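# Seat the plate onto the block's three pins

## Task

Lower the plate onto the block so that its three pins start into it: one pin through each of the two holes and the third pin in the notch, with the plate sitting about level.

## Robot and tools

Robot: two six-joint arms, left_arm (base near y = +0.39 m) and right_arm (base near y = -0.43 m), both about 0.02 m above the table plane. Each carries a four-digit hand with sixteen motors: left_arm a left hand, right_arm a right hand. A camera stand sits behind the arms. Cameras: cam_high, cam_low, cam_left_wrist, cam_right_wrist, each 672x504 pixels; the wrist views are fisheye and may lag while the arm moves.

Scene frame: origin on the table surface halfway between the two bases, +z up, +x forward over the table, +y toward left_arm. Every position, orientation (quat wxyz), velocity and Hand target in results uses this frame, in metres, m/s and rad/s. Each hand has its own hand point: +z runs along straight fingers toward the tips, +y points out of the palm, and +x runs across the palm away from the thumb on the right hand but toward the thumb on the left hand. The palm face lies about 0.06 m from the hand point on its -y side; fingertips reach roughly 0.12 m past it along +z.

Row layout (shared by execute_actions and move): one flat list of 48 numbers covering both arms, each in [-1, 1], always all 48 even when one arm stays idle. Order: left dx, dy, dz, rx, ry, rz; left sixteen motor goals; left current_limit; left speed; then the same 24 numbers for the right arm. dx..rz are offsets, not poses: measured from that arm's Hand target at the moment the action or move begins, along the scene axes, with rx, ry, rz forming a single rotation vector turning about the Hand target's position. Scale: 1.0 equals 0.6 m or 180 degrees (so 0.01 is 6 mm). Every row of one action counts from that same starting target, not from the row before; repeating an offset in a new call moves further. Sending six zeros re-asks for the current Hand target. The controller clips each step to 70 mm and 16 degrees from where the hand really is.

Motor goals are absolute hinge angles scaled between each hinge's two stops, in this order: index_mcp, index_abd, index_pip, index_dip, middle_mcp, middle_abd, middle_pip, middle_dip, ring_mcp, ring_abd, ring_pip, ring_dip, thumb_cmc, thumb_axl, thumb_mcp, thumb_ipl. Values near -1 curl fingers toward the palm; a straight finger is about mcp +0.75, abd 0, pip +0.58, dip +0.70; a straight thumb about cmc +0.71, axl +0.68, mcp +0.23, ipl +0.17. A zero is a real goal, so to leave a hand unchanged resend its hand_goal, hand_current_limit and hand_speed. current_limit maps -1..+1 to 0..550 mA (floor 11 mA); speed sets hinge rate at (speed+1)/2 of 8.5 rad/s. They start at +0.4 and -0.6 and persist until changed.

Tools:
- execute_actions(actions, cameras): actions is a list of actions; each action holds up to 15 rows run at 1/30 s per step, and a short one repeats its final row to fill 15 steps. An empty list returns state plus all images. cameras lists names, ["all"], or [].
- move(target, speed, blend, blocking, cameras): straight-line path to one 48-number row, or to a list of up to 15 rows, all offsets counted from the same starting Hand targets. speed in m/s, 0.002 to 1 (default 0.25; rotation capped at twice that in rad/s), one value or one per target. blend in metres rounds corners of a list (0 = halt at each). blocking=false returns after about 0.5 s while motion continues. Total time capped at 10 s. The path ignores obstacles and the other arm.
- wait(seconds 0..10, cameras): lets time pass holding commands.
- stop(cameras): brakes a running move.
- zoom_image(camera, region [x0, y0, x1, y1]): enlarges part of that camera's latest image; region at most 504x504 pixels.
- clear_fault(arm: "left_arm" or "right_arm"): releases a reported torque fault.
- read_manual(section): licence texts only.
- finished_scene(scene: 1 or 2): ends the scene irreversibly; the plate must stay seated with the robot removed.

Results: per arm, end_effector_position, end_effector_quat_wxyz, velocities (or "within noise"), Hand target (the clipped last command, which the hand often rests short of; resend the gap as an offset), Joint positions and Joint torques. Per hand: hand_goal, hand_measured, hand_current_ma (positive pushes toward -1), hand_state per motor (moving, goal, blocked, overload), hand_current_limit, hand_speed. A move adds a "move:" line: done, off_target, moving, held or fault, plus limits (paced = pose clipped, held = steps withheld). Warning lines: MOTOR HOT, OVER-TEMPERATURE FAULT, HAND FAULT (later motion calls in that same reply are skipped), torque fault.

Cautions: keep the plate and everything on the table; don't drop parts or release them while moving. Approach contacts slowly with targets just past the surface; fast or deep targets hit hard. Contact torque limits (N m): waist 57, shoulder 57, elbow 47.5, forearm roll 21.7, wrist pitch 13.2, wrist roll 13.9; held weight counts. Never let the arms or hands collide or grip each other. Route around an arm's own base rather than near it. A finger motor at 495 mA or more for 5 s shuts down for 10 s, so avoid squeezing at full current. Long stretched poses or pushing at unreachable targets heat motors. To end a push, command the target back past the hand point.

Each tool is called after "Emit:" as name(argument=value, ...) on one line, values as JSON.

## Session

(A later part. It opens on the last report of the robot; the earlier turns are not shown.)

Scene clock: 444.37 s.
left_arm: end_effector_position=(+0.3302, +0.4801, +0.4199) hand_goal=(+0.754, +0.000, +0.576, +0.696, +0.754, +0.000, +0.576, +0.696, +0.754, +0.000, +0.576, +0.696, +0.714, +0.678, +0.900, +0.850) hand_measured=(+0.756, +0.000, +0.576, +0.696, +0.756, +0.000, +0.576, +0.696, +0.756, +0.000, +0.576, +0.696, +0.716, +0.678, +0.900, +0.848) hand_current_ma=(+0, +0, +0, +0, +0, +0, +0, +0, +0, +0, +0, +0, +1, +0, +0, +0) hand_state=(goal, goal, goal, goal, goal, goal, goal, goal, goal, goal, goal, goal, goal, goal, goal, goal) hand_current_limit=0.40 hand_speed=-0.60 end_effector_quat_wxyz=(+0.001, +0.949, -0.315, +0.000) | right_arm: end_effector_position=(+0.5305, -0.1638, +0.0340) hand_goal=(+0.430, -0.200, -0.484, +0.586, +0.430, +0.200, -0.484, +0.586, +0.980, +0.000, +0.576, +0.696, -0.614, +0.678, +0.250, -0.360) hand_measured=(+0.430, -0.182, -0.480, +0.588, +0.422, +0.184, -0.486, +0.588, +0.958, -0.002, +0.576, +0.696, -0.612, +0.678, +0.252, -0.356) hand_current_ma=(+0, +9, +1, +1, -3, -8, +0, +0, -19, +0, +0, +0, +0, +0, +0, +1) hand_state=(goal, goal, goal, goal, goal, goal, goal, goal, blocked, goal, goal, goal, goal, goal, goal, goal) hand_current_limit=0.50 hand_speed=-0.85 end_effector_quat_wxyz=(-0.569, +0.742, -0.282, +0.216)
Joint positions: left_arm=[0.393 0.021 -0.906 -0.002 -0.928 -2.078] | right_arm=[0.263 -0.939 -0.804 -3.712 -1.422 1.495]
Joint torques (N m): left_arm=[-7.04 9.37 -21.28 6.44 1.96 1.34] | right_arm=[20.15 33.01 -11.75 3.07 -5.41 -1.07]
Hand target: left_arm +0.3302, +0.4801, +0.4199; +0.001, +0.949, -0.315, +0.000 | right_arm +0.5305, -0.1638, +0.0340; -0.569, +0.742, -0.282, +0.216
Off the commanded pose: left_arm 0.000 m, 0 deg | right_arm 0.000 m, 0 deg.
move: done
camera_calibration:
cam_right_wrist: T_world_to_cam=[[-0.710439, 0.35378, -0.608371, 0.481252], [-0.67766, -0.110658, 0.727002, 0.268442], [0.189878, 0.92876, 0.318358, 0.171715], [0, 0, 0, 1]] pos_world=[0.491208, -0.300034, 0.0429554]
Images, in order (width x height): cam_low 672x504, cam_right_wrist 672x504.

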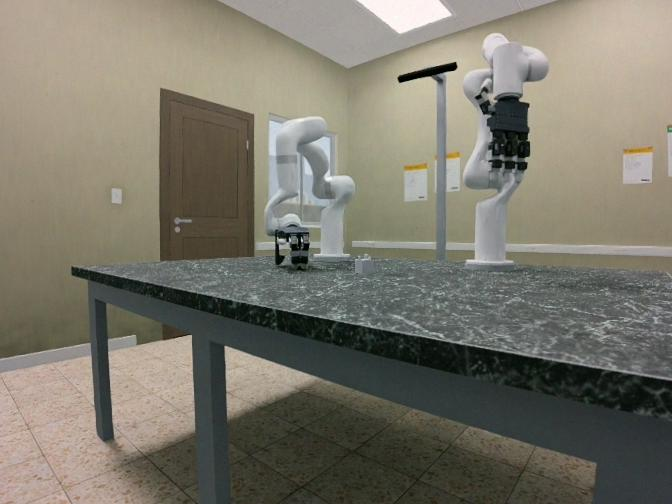

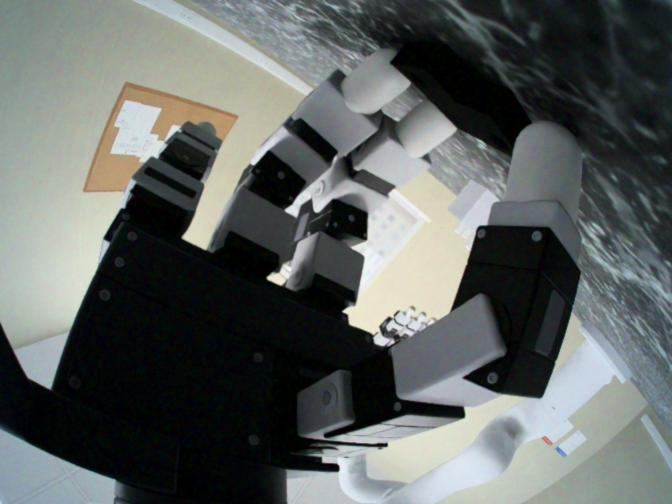

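Emit:
move(target=[[0,0,0,0,0,0,0.754,0,0.576,0.696,0.754,0,0.576,0.696,0.754,0,0.576,0.696,0.714,0.678,0.9,0.85,0.4,-0.6,0,0,0,0,0,0,0.386,-0.2,-0.485,0.585,0.386,0.2,-0.485,0.585,0.98,0,0.576,0.696,-0.614,0.678,0.2,-0.35,0.5,-0.93],[0,0,0,0,0,0,0.754,0,0.576,0.696,0.754,0,0.576,0.696,0.754,0,0.576,0.696,0.714,0.678,0.9,0.85,0.4,-0.6,0,0,0,0,0,0,0.37,-0.2,-0.485,0.585,0.37,0.2,-0.485,0.585,0.98,0,0.576,0.696,-0.614,0.678,0.16,-0.33,0.5,-0.93]], speed=0.04, cameras=["cam_low","cam_right_wrist"])

Emit:
zoom_image(camera="cam_right_wrist", region=[360, 0, 640, 200])

Scene clock: 449.90 s.
left_arm: end_effector_position=(+0.3302, +0.4801, +0.4199) hand_goal=(+0.754, +0.000, +0.576, +0.696, +0.754, +0.000, +0.576, +0.696, +0.754, +0.000, +0.576, +0.696, +0.714, +0.678, +0.900, +0.850) hand_measured=(+0.756, +0.000, +0.576, +0.696, +0.756, +0.000, +0.576, +0.696, +0.756, +0.000, +0.576, +0.696, +0.716, +0.678, +0.900, +0.848) hand_current_ma=(+0, +0, +0, +0, +0, +0, +0, +0, +0, +0, +0, +0, +1, +0, +0, +0) hand_state=(goal, goal, goal, goal, goal, goal, goal, goal, goal, goal, goal, goal, goal, goal, goal, goal) hand_current_limit=0.40 hand_speed=-0.60 end_effector_quat_wxyz=(+0.001, +0.949, -0.315, +0.000) | right_arm: end_effector_position=(+0.5305, -0.1638, +0.0340) hand_goal=(+0.370, -0.200, -0.484, +0.586, +0.370, +0.200, -0.484, +0.586, +0.980, +0.000, +0.576, +0.696, -0.614, +0.678, +0.160, -0.330) hand_measured=(+0.384, -0.182, -0.478, +0.588, +0.374, +0.184, -0.486, +0.588, +0.958, -0.002, +0.576, +0.696, -0.612, +0.678, +0.198, -0.326) hand_current_ma=(+8, +9, +1, +1, +1, -8, +0, +0, -19, +0, +0, +0, +0, +0, +66, +1) hand_state=(goal, goal, goal, goal, goal, goal, goal, goal, blocked, goal, goal, goal, goal, goal, blocked, goal) hand_current_limit=0.50 hand_speed=-0.93 end_effector_quat_wxyz=(-0.569, +0.742, -0.282, +0.216)
Joint positions: left_arm=[0.393 0.021 -0.906 -0.002 -0.928 -2.078] | right_arm=[0.263 -0.939 -0.804 -3.712 -1.422 1.495]
Joint torques (N m): left_arm=[-7.49 9.64 -21.41 6.54 1.98 1.34] | right_arm=[20.66 35.78 -10.75 2.68 -4.5 -1.31]
Hand target: left_arm +0.3302, +0.4801, +0.4199; +0.001, +0.949, -0.315, +0.000 | right_arm +0.5305, -0.1638, +0.0340; -0.569, +0.742, -0.282, +0.216
Off the commanded pose: left_arm 0.000 m, 0 deg | right_arm 0.000 m, 0 deg.
move: done
camera_calibration:
cam_right_wrist: T_world_to_cam=[[-0.710439, 0.35378, -0.608371, 0.481252], [-0.67766, -0.110658, 0.727002, 0.268442], [0.189878, 0.92876, 0.318358, 0.171715], [0, 0, 0, 1]] pos_world=[0.491208, -0.300034, 0.0429554]
Images, in order (width x height): cam_low 672x504, cam_right_wrist 672x504.

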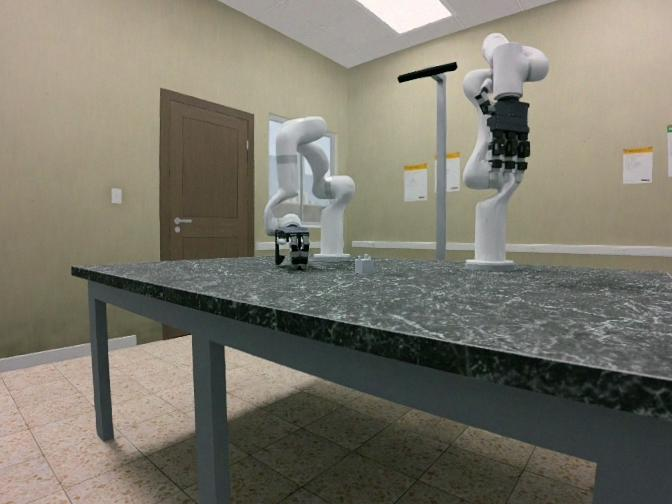

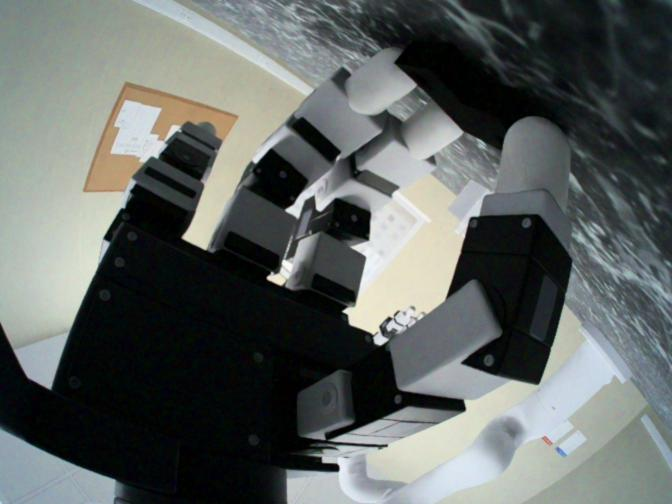

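Scaled by 1.800 from the camera's 672x504 image, which has a finer 960x720 frame.

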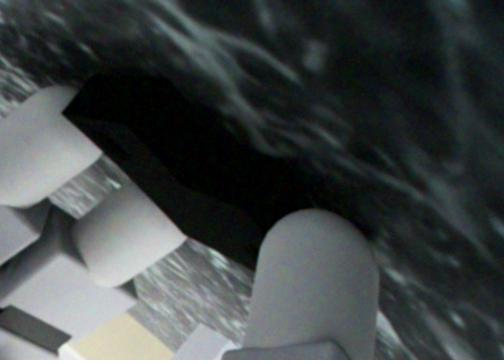

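Emit:
move(target=[[0,0,0,0,0,0,0.754,0,0.576,0.696,0.754,0,0.576,0.696,0.754,0,0.576,0.696,0.714,0.678,0.9,0.85,0.4,-0.6,0,0,0,0,0,0,0.35,-0.2,-0.485,0.585,0.35,0.2,-0.485,0.585,0.98,0,0.576,0.696,-0.614,0.678,0.08,-0.33,0.5,-0.93],[0,0,0,0,0,0,0.754,0,0.576,0.696,0.754,0,0.576,0.696,0.754,0,0.576,0.696,0.714,0.678,0.9,0.85,0.4,-0.6,0,0,0.01,0,0,0,0.35,-0.2,-0.485,0.585,0.35,0.2,-0.485,0.585,0.98,0,0.576,0.696,-0.614,0.678,0.08,-0.33,0.5,-0.93]], speed=0.03, cameras=["cam_low","cam_right_wrist"])

Emit:
zoom_image(camera="cam_right_wrist", region=[360, 0, 640, 200])

Emit:
zoom_image(camera="cam_low", region=[260, 210, 340, 280])

Scene clock: 457.37 s.
left_arm: end_effector_position=(+0.3302, +0.4801, +0.4199) hand_goal=(+0.754, +0.000, +0.576, +0.696, +0.754, +0.000, +0.576, +0.696, +0.754, +0.000, +0.576, +0.696, +0.714, +0.678, +0.900, +0.850) hand_measured=(+0.756, +0.000, +0.576, +0.696, +0.756, +0.000, +0.576, +0.696, +0.756, +0.000, +0.576, +0.696, +0.716, +0.678, +0.900, +0.848) hand_current_ma=(+0, +0, +0, +0, +0, +0, +0, +0, +0, +0, +0, +0, +1, +0, +0, +0) hand_state=(goal, goal, goal, goal, goal, goal, goal, goal, goal, goal, goal, goal, goal, goal, goal, goal) hand_current_limit=0.40 hand_speed=-0.60 end_effector_quat_wxyz=(+0.001, +0.949, -0.315, +0.000) | right_arm: end_effector_position=(+0.5305, -0.1638, +0.0400) hand_goal=(+0.350, -0.200, -0.484, +0.586, +0.350, +0.200, -0.484, +0.586, +0.980, +0.000, +0.576, +0.696, -0.614, +0.678, +0.080, -0.330) hand_measured=(+0.382, -0.182, -0.466, +0.594, +0.372, +0.184, -0.474, +0.590, +0.958, -0.002, +0.576, +0.696, -0.610, +0.678, +0.176, -0.308) hand_current_ma=(+34, +9, +12, +3, +19, -8, +4, +1, -19, +0, +0, +0, +1, +0, +307, +26) hand_state=(blocked, goal, goal, goal, blocked, goal, goal, goal, blocked, goal, goal, goal, goal, goal, blocked, blocked) hand_current_limit=0.50 hand_speed=-0.93 end_effector_quat_wxyz=(-0.569, +0.742, -0.282, +0.216)
Joint positions: left_arm=[0.393 0.021 -0.906 -0.002 -0.928 -2.078] | right_arm=[0.263 -0.923 -0.796 -3.713 -1.414 1.5]
Joint torques (N m): left_arm=[-7.47 8.95 -21.57 6.58 1.98 1.34] | right_arm=[20.92 62.67 -0.75 -2.42 1.8 0.84]
Hand target: left_arm +0.3302, +0.4801, +0.4199; +0.001, +0.949, -0.315, +0.000 | right_arm +0.5305, -0.1638, +0.0400; -0.569, +0.742, -0.282, +0.216
Off the commanded pose: left_arm 0.000 m, 0 deg | right_arm 0.000 m, 0 deg.
move: done
camera_calibration:
cam_right_wrist: T_world_to_cam=[[-0.710439, 0.35378, -0.608371, 0.484903], [-0.67766, -0.110658, 0.727002, 0.26408], [0.189878, 0.92876, 0.318358, 0.169805], [0, 0, 0, 1]] pos_world=[0.491208, -0.300034, 0.0489554]
Images, in order (width x height): cam_low 672x504, cam_right_wrist 672x504.

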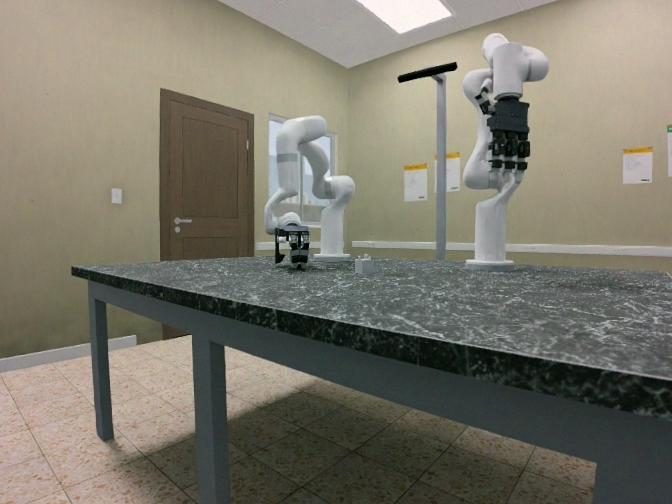

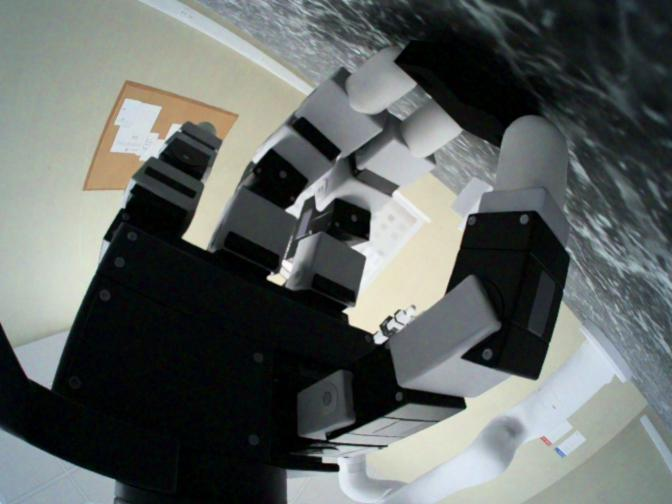

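Scaled by 1.800 from the camera's 672x504 image, which has a finer 960x720 frame.

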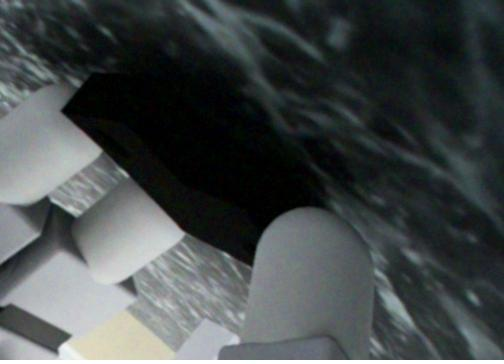

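Scaled by 6.300 from the camera's 672x504 image, which has a finer 960x720 frame.

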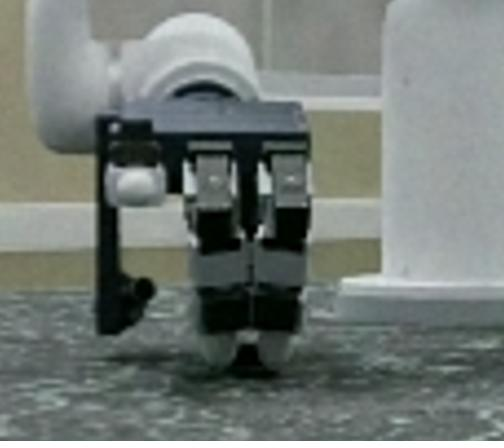

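Emit:
move(target=[0,0,0,0,0,0,0.754,0,0.576,0.696,0.754,0,0.576,0.696,0.754,0,0.576,0.696,0.714,0.678,0.9,0.85,0.4,-0.6,0,0,0.05,0,0,0,0.35,-0.2,-0.485,0.585,0.35,0.2,-0.485,0.585,0.98,0,0.576,0.696,-0.614,0.678,0.08,-0.33,0.5,-0.93], speed=0.04, cameras=["cam_low","cam_right_wrist"])

Emit:
zoom_image(camera="cam_low", region=[260, 210, 340, 280])

Emit:
zoom_image(camera="cam_right_wrist", region=[360, 0, 600, 180])

Scene clock: 462.30 s.
left_arm: end_effector_position=(+0.3302, +0.4801, +0.4199) hand_goal=(+0.754, +0.000, +0.576, +0.696, +0.754, +0.000, +0.576, +0.696, +0.754, +0.000, +0.576, +0.696, +0.714, +0.678, +0.900, +0.850) hand_measured=(+0.756, +0.000, +0.576, +0.696, +0.756, +0.000, +0.576, +0.696, +0.756, +0.000, +0.576, +0.696, +0.716, +0.678, +0.900, +0.848) hand_current_ma=(+0, +0, +0, +0, +0, +0, +0, +0, +0, +0, +0, +0, +1, +0, +0, +0) hand_state=(goal, goal, goal, goal, goal, goal, goal, goal, goal, goal, goal, goal, goal, goal, goal, goal) hand_current_limit=0.40 hand_speed=-0.60 end_effector_quat_wxyz=(+0.001, +0.949, -0.315, +0.000) | right_arm: end_effector_position=(+0.5305, -0.1638, +0.0700) hand_goal=(+0.350, -0.200, -0.484, +0.586, +0.350, +0.200, -0.484, +0.586, +0.980, +0.000, +0.576, +0.696, -0.614, +0.678, +0.080, -0.330) hand_measured=(+0.382, -0.182, -0.466, +0.594, +0.372, +0.184, -0.474, +0.590, +0.958, -0.002, +0.576, +0.696, -0.610, +0.678, +0.176, -0.308) hand_current_ma=(+34, +9, +12, +3, +19, -8, +4, +1, -19, +0, +0, +0, +1, +0, +306, +26) hand_state=(blocked, goal, goal, goal, blocked, goal, goal, goal, blocked, goal, goal, goal, goal, goal, blocked, blocked) hand_current_limit=0.50 hand_speed=-0.93 end_effector_quat_wxyz=(-0.569, +0.742, -0.282, +0.216)
Joint positions: left_arm=[0.393 0.021 -0.906 -0.002 -0.928 -2.078] | right_arm=[0.263 -0.84 -0.76 -3.717 -1.375 1.526]
Joint torques (N m): left_arm=[-7.04 10.03 -21.21 6.4 2 1.38] | right_arm=[20.63 61.13 -1.65 -2.43 1.65 0.87]
Hand target: left_arm +0.3302, +0.4801, +0.4199; +0.001, +0.949, -0.315, +0.000 | right_arm +0.5305, -0.1638, +0.0700; -0.569, +0.742, -0.282, +0.216
Off the commanded pose: left_arm 0.000 m, 0 deg | right_arm 0.000 m, 0 deg.
move: done
camera_calibration:
cam_right_wrist: T_world_to_cam=[[-0.710439, 0.35378, -0.608371, 0.503154], [-0.67766, -0.110658, 0.727002, 0.24227], [0.189878, 0.92876, 0.318358, 0.160254], [0, 0, 0, 1]] pos_world=[0.491208, -0.300034, 0.0789554]
Images, in order (width x height): cam_low 672x504, cam_right_wrist 672x504.

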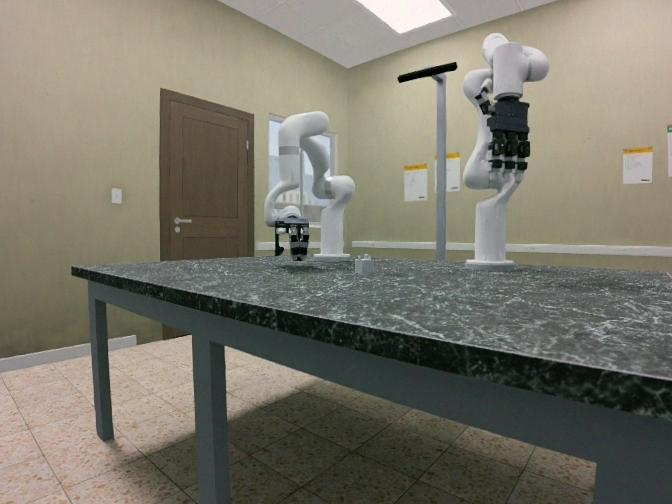

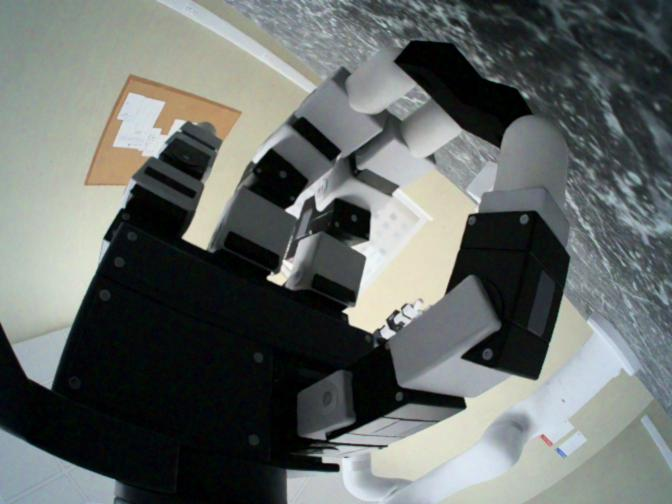

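Scaled by 6.300 from the camera's 672x504 image, which has a finer 960x720 frame.

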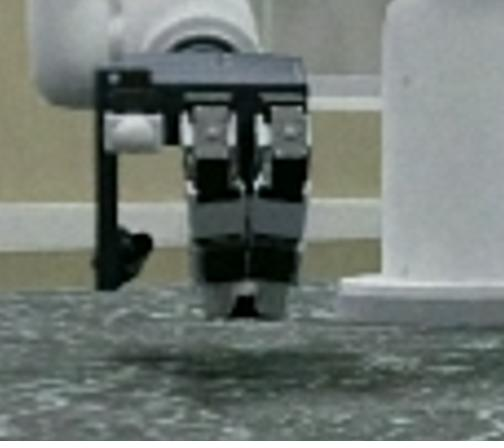

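Scaled by 2.100 from the camera's 672x504 image, which has a finer 960x720 frame.

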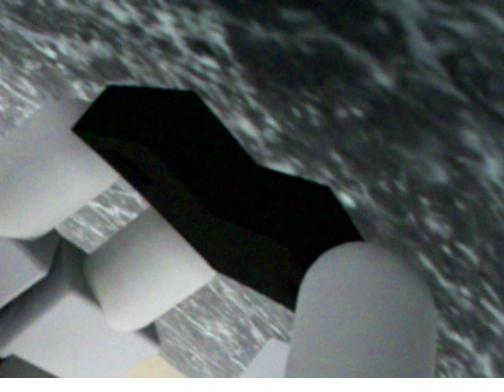

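Emit:
move(target=[[0,0,0,0,0,0,0.754,0,0.576,0.696,0.754,0,0.576,0.696,0.754,0,0.576,0.696,0.714,0.678,0.9,0.85,0.4,-0.6,0,0,0.15,0,0,0,0.35,-0.2,-0.485,0.585,0.35,0.2,-0.485,0.585,0.98,0,0.576,0.696,-0.614,0.678,0.08,-0.33,0.5,-0.93],[0,0,0,0,0,0,0.754,0,0.576,0.696,0.754,0,0.576,0.696,0.754,0,0.576,0.696,0.714,0.678,0.9,0.85,0.4,-0.6,-0.072,0.4183,0.15,0,0,-0.3911,0.35,-0.2,-0.485,0.585,0.35,0.2,-0.485,0.585,0.98,0,0.576,0.696,-0.614,0.678,0.08,-0.33,0.5,-0.93]], speed=0.1, blend=0.02, cameras=["cam_high","cam_low","cam_right_wrist"])

Scene clock: 479.37 s.
left_arm: end_effector_position=(+0.3302, +0.4801, +0.4199) hand_goal=(+0.754, +0.000, +0.576, +0.696, +0.754, +0.000, +0.576, +0.696, +0.754, +0.000, +0.576, +0.696, +0.714, +0.678, +0.900, +0.850) hand_measured=(+0.756, +0.000, +0.576, +0.696, +0.756, +0.000, +0.576, +0.696, +0.756, +0.000, +0.576, +0.696, +0.716, +0.678, +0.900, +0.848) hand_current_ma=(+0, +0, +0, +0, +0, +0, +0, +0, +0, +0, +0, +0, +1, +0, +0, +0) hand_state=(goal, goal, goal, goal, goal, goal, goal, goal, goal, goal, goal, goal, goal, goal, goal, goal) hand_current_limit=0.40 hand_speed=-0.60 end_effector_quat_wxyz=(+0.001, +0.949, -0.315, +0.000) | right_arm: end_effector_position=(+0.4873, +0.0871, +0.1600) hand_goal=(+0.350, -0.200, -0.484, +0.586, +0.350, +0.200, -0.484, +0.586, +0.980, +0.000, +0.576, +0.696, -0.614, +0.678, +0.080, -0.330) hand_measured=(+0.382, -0.182, -0.466, +0.594, +0.372, +0.184, -0.474, +0.590, +0.958, -0.002, +0.576, +0.696, -0.608, +0.678, +0.176, -0.308) hand_current_ma=(+34, +9, +12, +3, +19, -8, +4, +1, -19, +0, +0, +0, +1, +0, +305, +26) hand_state=(blocked, goal, goal, goal, blocked, goal, goal, goal, blocked, goal, goal, goal, goal, goal, blocked, blocked) hand_current_limit=0.50 hand_speed=-0.93 end_effector_quat_wxyz=(+0.340, -0.444, +0.658, -0.505)
Joint positions: left_arm=[0.393 0.021 -0.906 -0.002 -0.928 -2.078] | right_arm=[1.122 -0.918 -1.354 -1.52 -1.305 1.119]
Joint torques (N m): left_arm=[-7.4 10.18 -21.36 6.16 1.97 1.33] | right_arm=[20.8 43.16 -16.82 2.54 -5.61 -1.17]
Hand target: left_arm +0.3302, +0.4801, +0.4199; +0.001, +0.949, -0.315, +0.000 | right_arm +0.4873, +0.0871, +0.1600; +0.340, -0.444, +0.658, -0.505
Off the commanded pose: left_arm 0.000 m, 0 deg | right_arm 0.000 m, 0 deg.
move: done
camera_calibration:
cam_right_wrist: T_world_to_cam=[[0.0949341, 0.787958, -0.608366, 0.0081257], [-0.3316, 0.601256, 0.727003, -0.0553108], [0.938631, 0.132717, 0.318367, -0.388863], [0, 0, 0, 1]] pos_world=[0.345886, 0.0784619, 0.168955]
Images, in order (width x height): cam_high 672x504, cam_low 672x504, cam_right_wrist 672x504.

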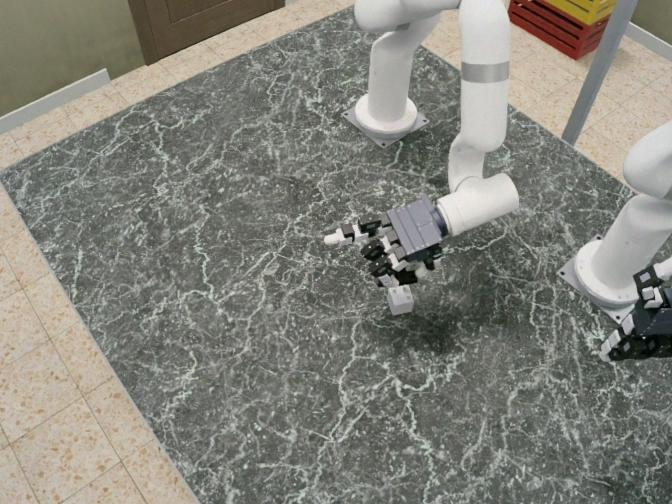

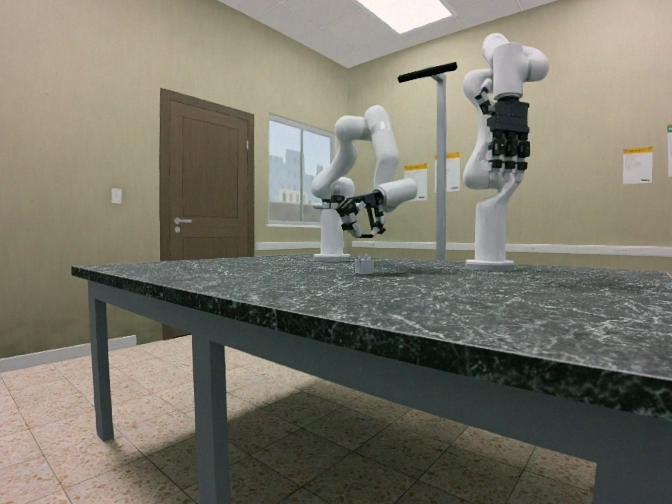

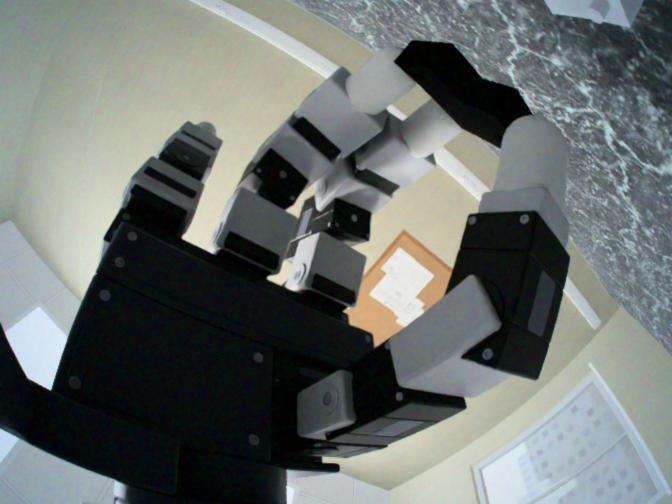

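Emit:
move(target=[[0.3847,-0.2993,-0.2,0,0,-0.4167,0.754,0,0.576,0.696,0.754,0,0.576,0.696,0.754,0,0.576,0.696,0.714,0.678,0.9,0.85,0.4,-0.6,0,0,0,0,0,0,0.35,-0.2,-0.485,0.585,0.35,0.2,-0.485,0.585,0.98,0,0.576,0.696,-0.614,0.678,0.08,-0.33,0.5,-0.93],[0.3847,-0.2993,-0.4105,0,0,-0.4167,0.754,0,0.576,0.696,0.754,0,0.576,0.696,0.754,0,0.576,0.696,0.714,0.678,0.9,0.85,0.4,-0.6,0,0,0,0,0,0,0.35,-0.2,-0.485,0.585,0.35,0.2,-0.485,0.585,0.98,0,0.576,0.696,-0.614,0.678,0.08,-0.33,0.5,-0.93]], speed=0.13, blend=0.02, cameras=["cam_high","cam_low","cam_left_wrist"])

Scene clock: 507.27 s.
left_arm: end_effector_position=(+0.5610, +0.3006, +0.1735) hand_goal=(+0.754, +0.000, +0.576, +0.696, +0.754, +0.000, +0.576, +0.696, +0.754, +0.000, +0.576, +0.696, +0.714, +0.678, +0.900, +0.850) hand_measured=(+0.754, +0.000, +0.576, +0.696, +0.754, +0.000, +0.576, +0.696, +0.754, +0.000, +0.576, +0.696, +0.716, +0.678, +0.900, +0.848) hand_current_ma=(+0, +0, +0, +0, +0, +0, +0, +0, +0, +0, +0, +0, +1, +0, +0, +0) hand_state=(goal, goal, goal, goal, goal, goal, goal, goal, goal, goal, goal, goal, goal, goal, goal, goal) hand_current_limit=0.40 hand_speed=-0.60 end_effector_quat_wxyz=(-0.001, -0.561, +0.828, +0.000) | right_arm: end_effector_position=(+0.4873, +0.0871, +0.1600) hand_goal=(+0.350, -0.200, -0.484, +0.586, +0.350, +0.200, -0.484, +0.586, +0.980, +0.000, +0.576, +0.696, -0.614, +0.678, +0.080, -0.330) hand_measured=(+0.382, -0.182, -0.466, +0.594, +0.372, +0.184, -0.474, +0.590, +0.958, -0.002, +0.576, +0.696, -0.608, +0.678, +0.176, -0.308) hand_current_ma=(+34, +9, +12, +3, +19, -8, +4, +1, -19, +0, +0, +0, +1, +0, +305, +26) hand_state=(blocked, goal, goal, goal, blocked, goal, goal, goal, blocked, goal, goal, goal, goal, goal, blocked, blocked) hand_current_limit=0.50 hand_speed=-0.93 end_effector_quat_wxyz=(+0.340, -0.444, +0.658, -0.505)
Joint positions: left_arm=[-0.175 -0.871 -1.534 -0.001 -0.666 -1.337] | right_arm=[1.122 -0.918 -1.354 -1.52 -1.305 1.119]
Joint torques (N m): left_arm=[-7.72 40.62 -19.94 -2.98 2.43 1.71] | right_arm=[22.45 42.16 -16.38 3.43 -3.42 -0.81]
Hand target: left_arm +0.5610, +0.3005, +0.1736; -0.001, -0.561, +0.828, +0.000 | right_arm +0.4873, +0.0871, +0.1600; +0.340, -0.444, +0.658, -0.505
Off the commanded pose: left_arm 0.000 m, 0 deg | right_arm 0.000 m, 0 deg.
move: done
camera_calibration:
cam_left_wrist: T_world_to_cam=[[0.871562, 0.490211, -0.00850682, -0.663406], [0.353289, -0.615903, 0.704167, -0.17605], [0.339951, -0.61673, -0.709984, 0.244039], [0, 0, 0, 1]] pos_world=[0.557434, 0.367286, 0.291589]
Images, in order (width x height): cam_high 672x504, cam_low 672x504, cam_left_wrist 672x504.

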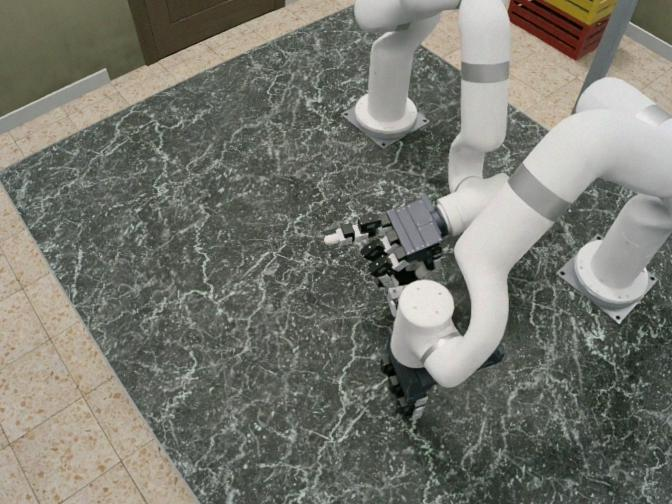

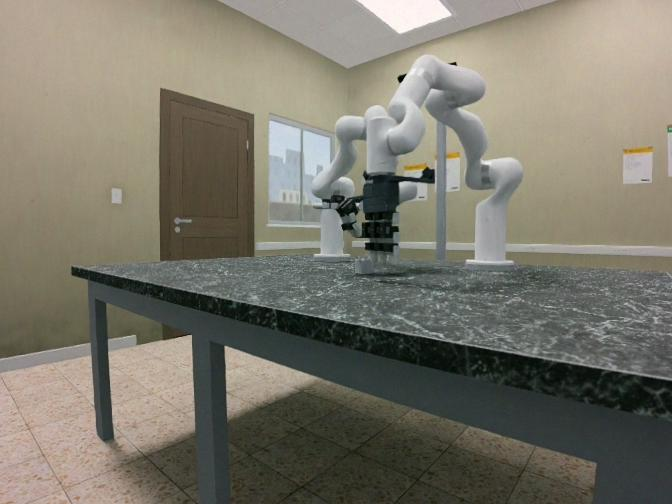

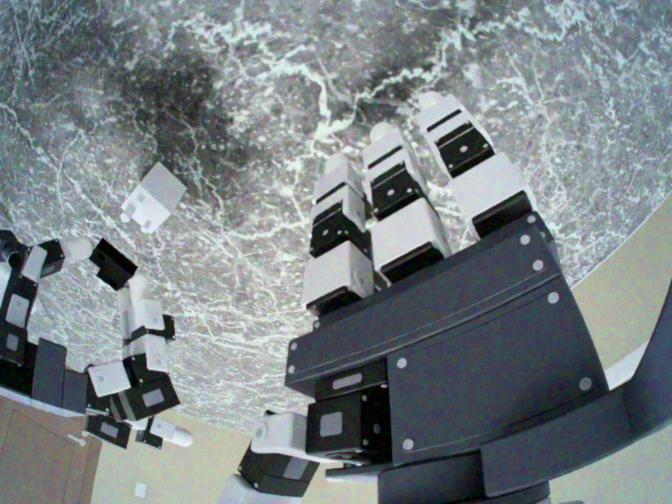

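Emit:
zoom_image(camera="cam_left_wrist", region=[80, 150, 200, 300])

Scaled by 3.360 from the camera's 672x504 image, which has a finer 960x720 frame.

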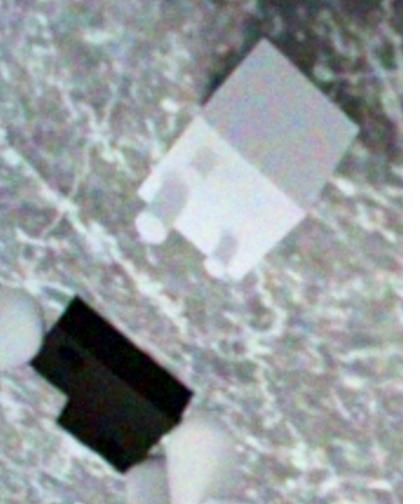

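Emit:
zoom_image(camera="cam_left_wrist", region=[116, 178, 156, 234])

Scaled by 9.000 from the camera's 672x504 image, which has a finer 960x720 frame.

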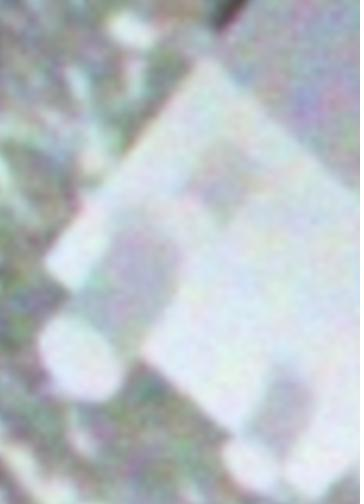

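Emit:
move(target=[0,0,0,0,0,0,0.754,0,0.576,0.696,0.754,0,0.576,0.696,0.754,0,0.576,0.696,0.714,0.678,0.9,0.85,0.4,-0.6,0,0,-0.075,0,0,0,0.35,-0.2,-0.485,0.585,0.35,0.2,-0.485,0.585,0.98,0,0.576,0.696,-0.614,0.678,0.08,-0.33,0.5,-0.93], speed=0.06, cameras=["cam_left_wrist","cam_right_wrist"])

Emit:
zoom_image(camera="cam_left_wrist", region=[90, 150, 190, 260])

Emit:
zoom_image(camera="cam_right_wrist", region=[370, 0, 640, 170])

Scene clock: 542.10 s.
left_arm: end_effector_position=(+0.5610, +0.3005, +0.1736) hand_goal=(+0.754, +0.000, +0.576, +0.696, +0.754, +0.000, +0.576, +0.696, +0.754, +0.000, +0.576, +0.696, +0.714, +0.678, +0.900, +0.850) hand_measured=(+0.754, +0.000, +0.576, +0.696, +0.754, +0.000, +0.576, +0.696, +0.754, +0.000, +0.576, +0.696, +0.716, +0.678, +0.900, +0.848) hand_current_ma=(+0, +0, +0, +0, +0, +0, +0, +0, +0, +0, +0, +0, +1, +0, +0, +0) hand_state=(goal, goal, goal, goal, goal, goal, goal, goal, goal, goal, goal, goal, goal, goal, goal, goal) hand_current_limit=0.40 hand_speed=-0.60 end_effector_quat_wxyz=(-0.001, -0.561, +0.828, +0.000) | right_arm: end_effector_position=(+0.4873, +0.0872, +0.1151) hand_goal=(+0.350, -0.200, -0.484, +0.586, +0.350, +0.200, -0.484, +0.586, +0.980, +0.000, +0.576, +0.696, -0.614, +0.678, +0.080, -0.330) hand_measured=(+0.382, -0.182, -0.466, +0.594, +0.372, +0.184, -0.474, +0.590, +0.958, -0.002, +0.576, +0.696, -0.608, +0.678, +0.176, -0.308) hand_current_ma=(+34, +9, +12, +3, +19, -8, +4, +1, -19, +0, +0, +0, +1, +0, +305, +26) hand_state=(blocked, goal, goal, goal, blocked, goal, goal, goal, blocked, goal, goal, goal, goal, goal, blocked, blocked) hand_current_limit=0.50 hand_speed=-0.93 end_effector_quat_wxyz=(+0.340, -0.444, +0.658, -0.505)
Joint positions: left_arm=[-0.175 -0.871 -1.535 -0.001 -0.666 -1.337] | right_arm=[1.122 -1.004 -1.382 -1.535 -1.302 1.179]
Joint torques (N m): left_arm=[-7.52 39.84 -20.39 -2.81 0.42 1.78] | right_arm=[18.75 45.44 -15.83 -4.03 1.5 1.03]
Hand target: left_arm +0.5610, +0.3005, +0.1736; -0.001, -0.561, +0.828, +0.000 | right_arm +0.4873, +0.0871, +0.1150; +0.340, -0.444, +0.658, -0.505
Off the commanded pose: left_arm 0.000 m, 0 deg | right_arm 0.000 m, 0 deg.
move: done
camera_calibration:
cam_left_wrist: T_world_to_cam=[[0.871565, 0.490208, -0.00838397, -0.663442], [0.353175, -0.615881, 0.704243, -0.176017], [0.340062, -0.616754, -0.70991, 0.243964], [0, 0, 0, 1]] pos_world=[0.557435, 0.367285, 0.291589]
cam_right_wrist: T_world_to_cam=[[0.0949074, 0.788006, -0.608309, -0.0193216], [-0.331608, 0.601193, 0.727051, -0.0226874], [0.938631, 0.132717, 0.318366, -0.374456], [0, 0, 0, 1]] pos_world=[0.345786, 0.0785617, 0.123955]
Images, in order (width x height): cam_left_wrist 672x504, cam_right_wrist 672x504.

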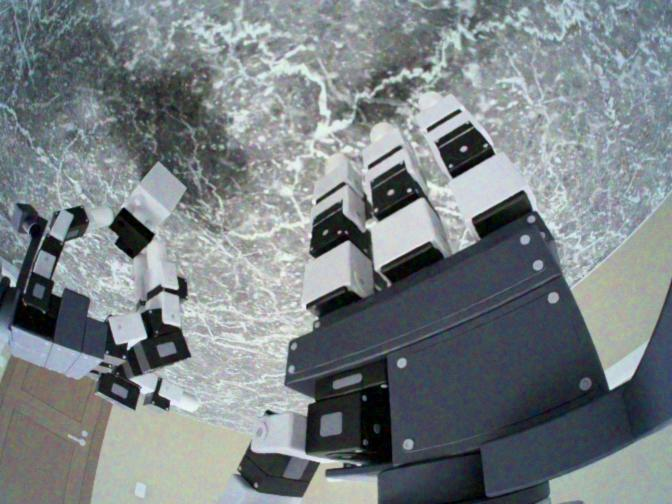

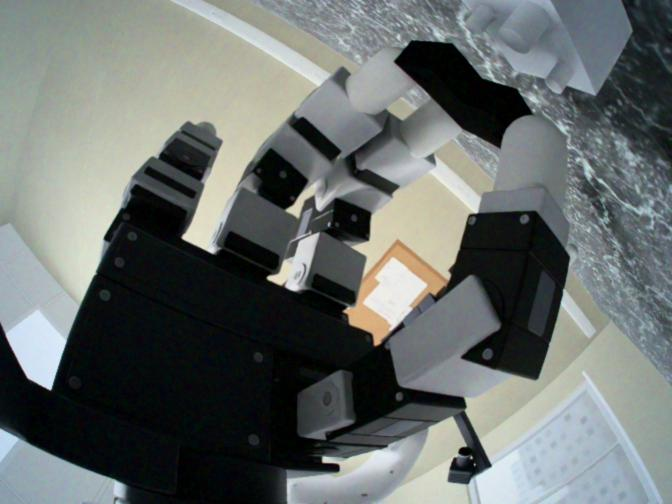

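Scaled by 4.582 from the camera's 672x504 image, which has a finer 960x720 frame.

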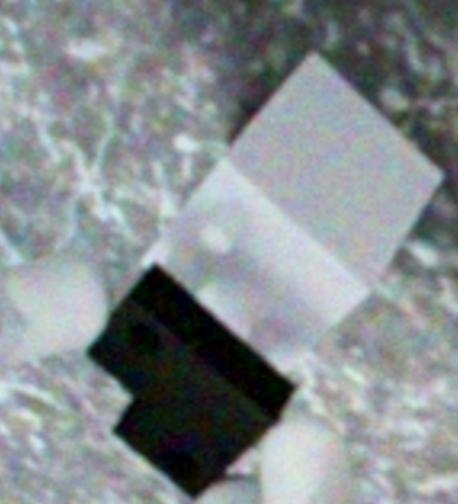

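Scaled by 1.867 from the camera's 672x504 image, which has a finer 960x720 frame.

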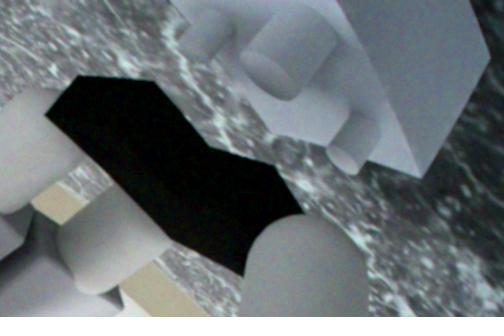

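Emit:
zoom_image(camera="cam_right_wrist", region=[460, 0, 640, 100])

Emit:
zoom_image(camera="cam_right_wrist", region=[390, 30, 540, 150])

Emit:
zoom_image(camera="cam_left_wrist", region=[106, 204, 158, 262])

Emit:
zoom_image(camera="cam_left_wrist", region=[120, 180, 172, 238])

Scaled by 2.800 from the camera's 672x504 image, which has a finer 960x720 frame.

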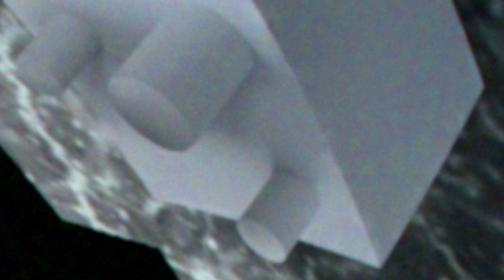

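Scaled by 3.360 from the camera's 672x504 image, which has a finer 960x720 frame.

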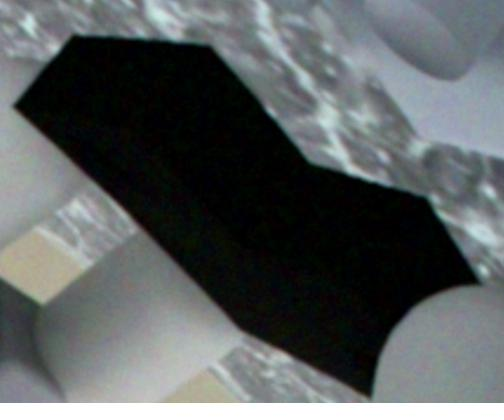

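Scaled by 8.690 from the camera's 672x504 image, which has a finer 960x720 frame.

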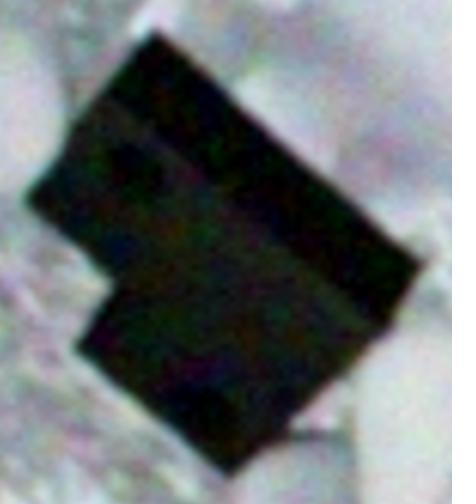

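Scaled by 8.690 from the camera's 672x504 image, which has a finer 960x720 frame.

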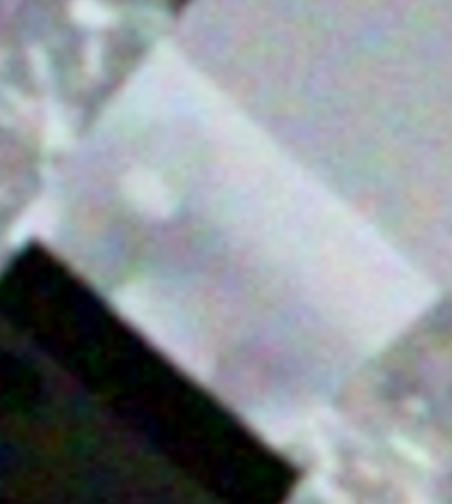

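Emit:
move(target=[0,0,0,0,0,0,0.754,0,0.576,0.696,0.754,0,0.576,0.696,0.754,0,0.576,0.696,0.714,0.678,0.9,0.85,0.4,-0.6,0,0,-0.0208,0,0,0,0.35,-0.2,-0.485,0.585,0.35,0.2,-0.485,0.585,0.98,0,0.576,0.696,-0.614,0.678,0.08,-0.33,0.5,-0.93], speed=0.04, cameras=["cam_left_wrist","cam_right_wrist"])

Emit:
zoom_image(camera="cam_left_wrist", region=[110, 180, 180, 250])

Emit:
zoom_image(camera="cam_right_wrist", region=[390, 0, 600, 150])

Scene clock: 640.33 s.
left_arm: end_effector_position=(+0.5610, +0.3005, +0.1736) hand_goal=(+0.754, +0.000, +0.576, +0.696, +0.754, +0.000, +0.576, +0.696, +0.754, +0.000, +0.576, +0.696, +0.714, +0.678, +0.900, +0.850) hand_measured=(+0.754, +0.000, +0.576, +0.696, +0.754, +0.000, +0.576, +0.696, +0.754, +0.000, +0.576, +0.696, +0.716, +0.678, +0.900, +0.848) hand_current_ma=(+0, +0, +0, +0, +0, +0, +0, +0, +0, +0, +0, +0, +1, +0, +0, +0) hand_state=(goal, goal, goal, goal, goal, goal, goal, goal, goal, goal, goal, goal, goal, goal, goal, goal) hand_current_limit=0.40 hand_speed=-0.60 end_effector_quat_wxyz=(-0.001, -0.561, +0.828, +0.000) | right_arm: end_effector_position=(+0.4873, +0.0872, +0.1026) hand_goal=(+0.350, -0.200, -0.484, +0.586, +0.350, +0.200, -0.484, +0.586, +0.980, +0.000, +0.576, +0.696, -0.614, +0.678, +0.080, -0.330) hand_measured=(+0.382, -0.182, -0.466, +0.594, +0.372, +0.184, -0.474, +0.590, +0.958, -0.002, +0.576, +0.696, -0.608, +0.678, +0.176, -0.308) hand_current_ma=(+34, +9, +12, +3, +19, -8, +4, +1, -19, +0, +0, +0, +1, +0, +305, +26) hand_state=(blocked, goal, goal, goal, blocked, goal, goal, goal, blocked, goal, goal, goal, goal, goal, blocked, blocked) hand_current_limit=0.50 hand_speed=-0.93 end_effector_quat_wxyz=(+0.340, -0.444, +0.658, -0.505)
Joint positions: left_arm=[-0.175 -0.871 -1.535 -0.001 -0.666 -1.337] | right_arm=[1.122 -1.028 -1.392 -1.539 -1.302 1.194]
Joint torques (N m): left_arm=[-7.22 39.47 -20.52 -2.8 -1.48 1.75] | right_arm=[-5.19 44.54 -15.79 -4.86 1.71 1.06]
Hand target: left_arm +0.5610, +0.3005, +0.1736; -0.001, -0.561, +0.828, +0.000 | right_arm +0.4873, +0.0871, +0.1025; +0.340, -0.444, +0.658, -0.505
Off the commanded pose: left_arm 0.000 m, 0 deg | right_arm 0.000 m, 0 deg.
move: done
camera_calibration:
cam_left_wrist: T_world_to_cam=[[0.871565, 0.490208, -0.00838397, -0.663442], [0.353175, -0.615881, 0.704243, -0.176017], [0.340062, -0.616754, -0.70991, 0.243964], [0, 0, 0, 1]] pos_world=[0.557435, 0.367285, 0.291589]
cam_right_wrist: T_world_to_cam=[[0.0949341, 0.787958, -0.608366, -0.0269247], [-0.3316, 0.601256, 0.727003, -0.0136014], [0.938631, 0.132717, 0.318367, -0.370476], [0, 0, 0, 1]] pos_world=[0.345786, 0.0785619, 0.111455]
Images, in order (width x height): cam_left_wrist 672x504, cam_right_wrist 672x504.

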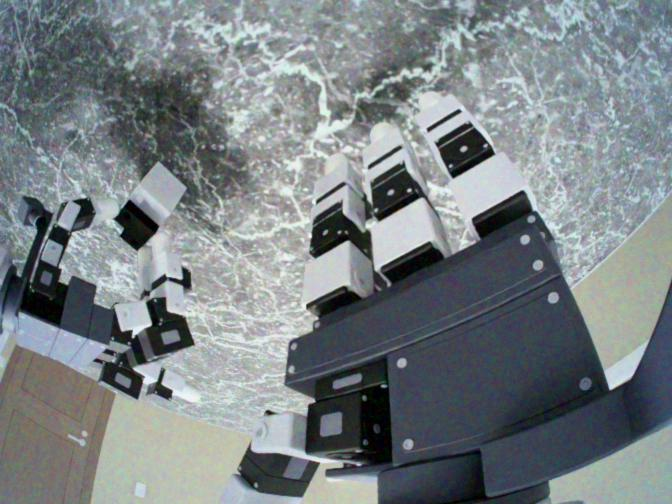

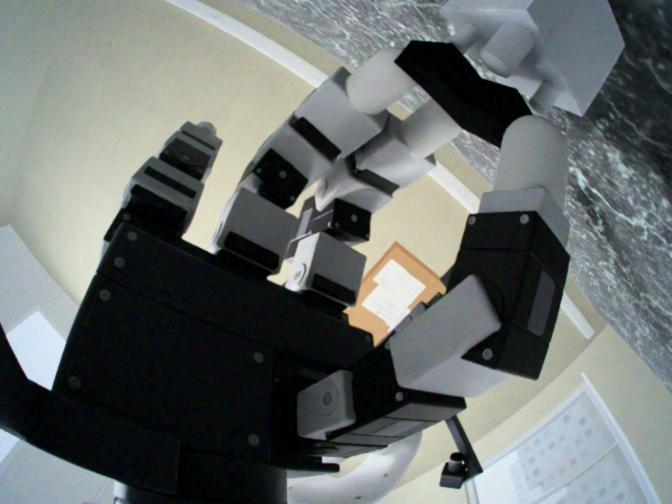

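Scaled by 7.200 from the camera's 672x504 image, which has a finer 960x720 frame.

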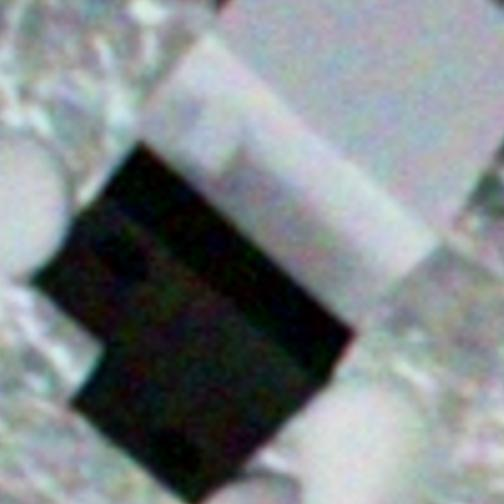

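Scaled by 2.400 from the camera's 672x504 image, which has a finer 960x720 frame.

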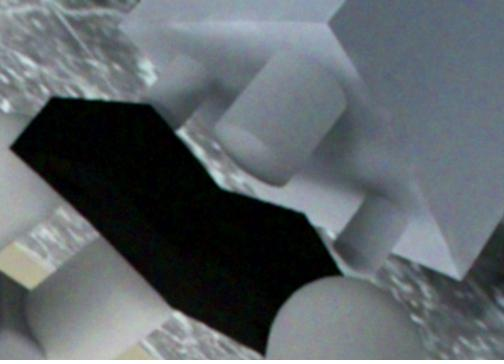

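Emit:
zoom_image(camera="cam_left_wrist", region=[112, 196, 148, 232])

Emit:
zoom_image(camera="cam_left_wrist", region=[124, 180, 178, 234])

Emit:
zoom_image(camera="cam_right_wrist", region=[440, 20, 570, 120])

Scaled by 14.000 from the camera's 672x504 image, which has a finer 960x720 frame.

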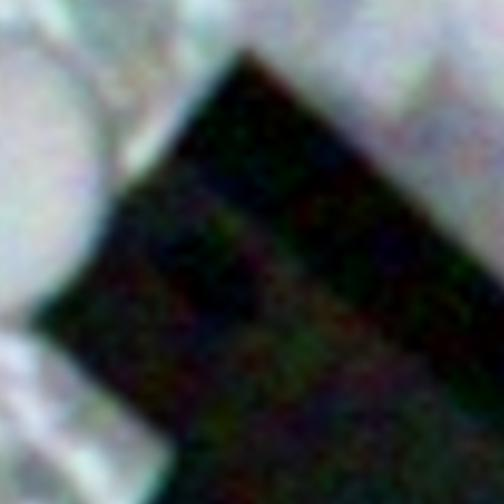

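Scaled by 9.333 from the camera's 672x504 image, which has a finer 960x720 frame.

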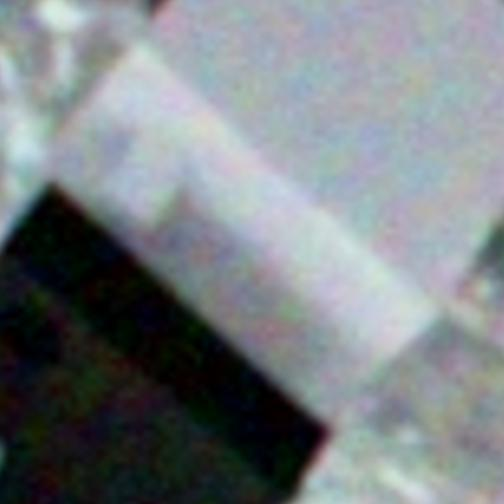

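Scaled by 3.877 from the camera's 672x504 image, which has a finer 960x720 frame.

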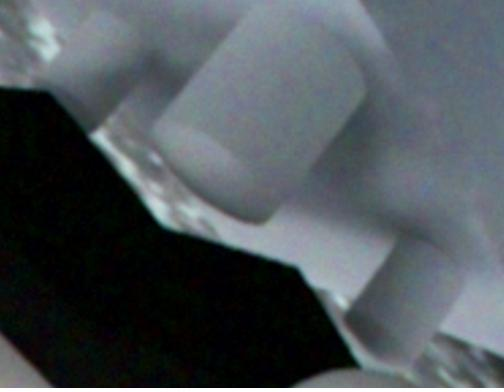

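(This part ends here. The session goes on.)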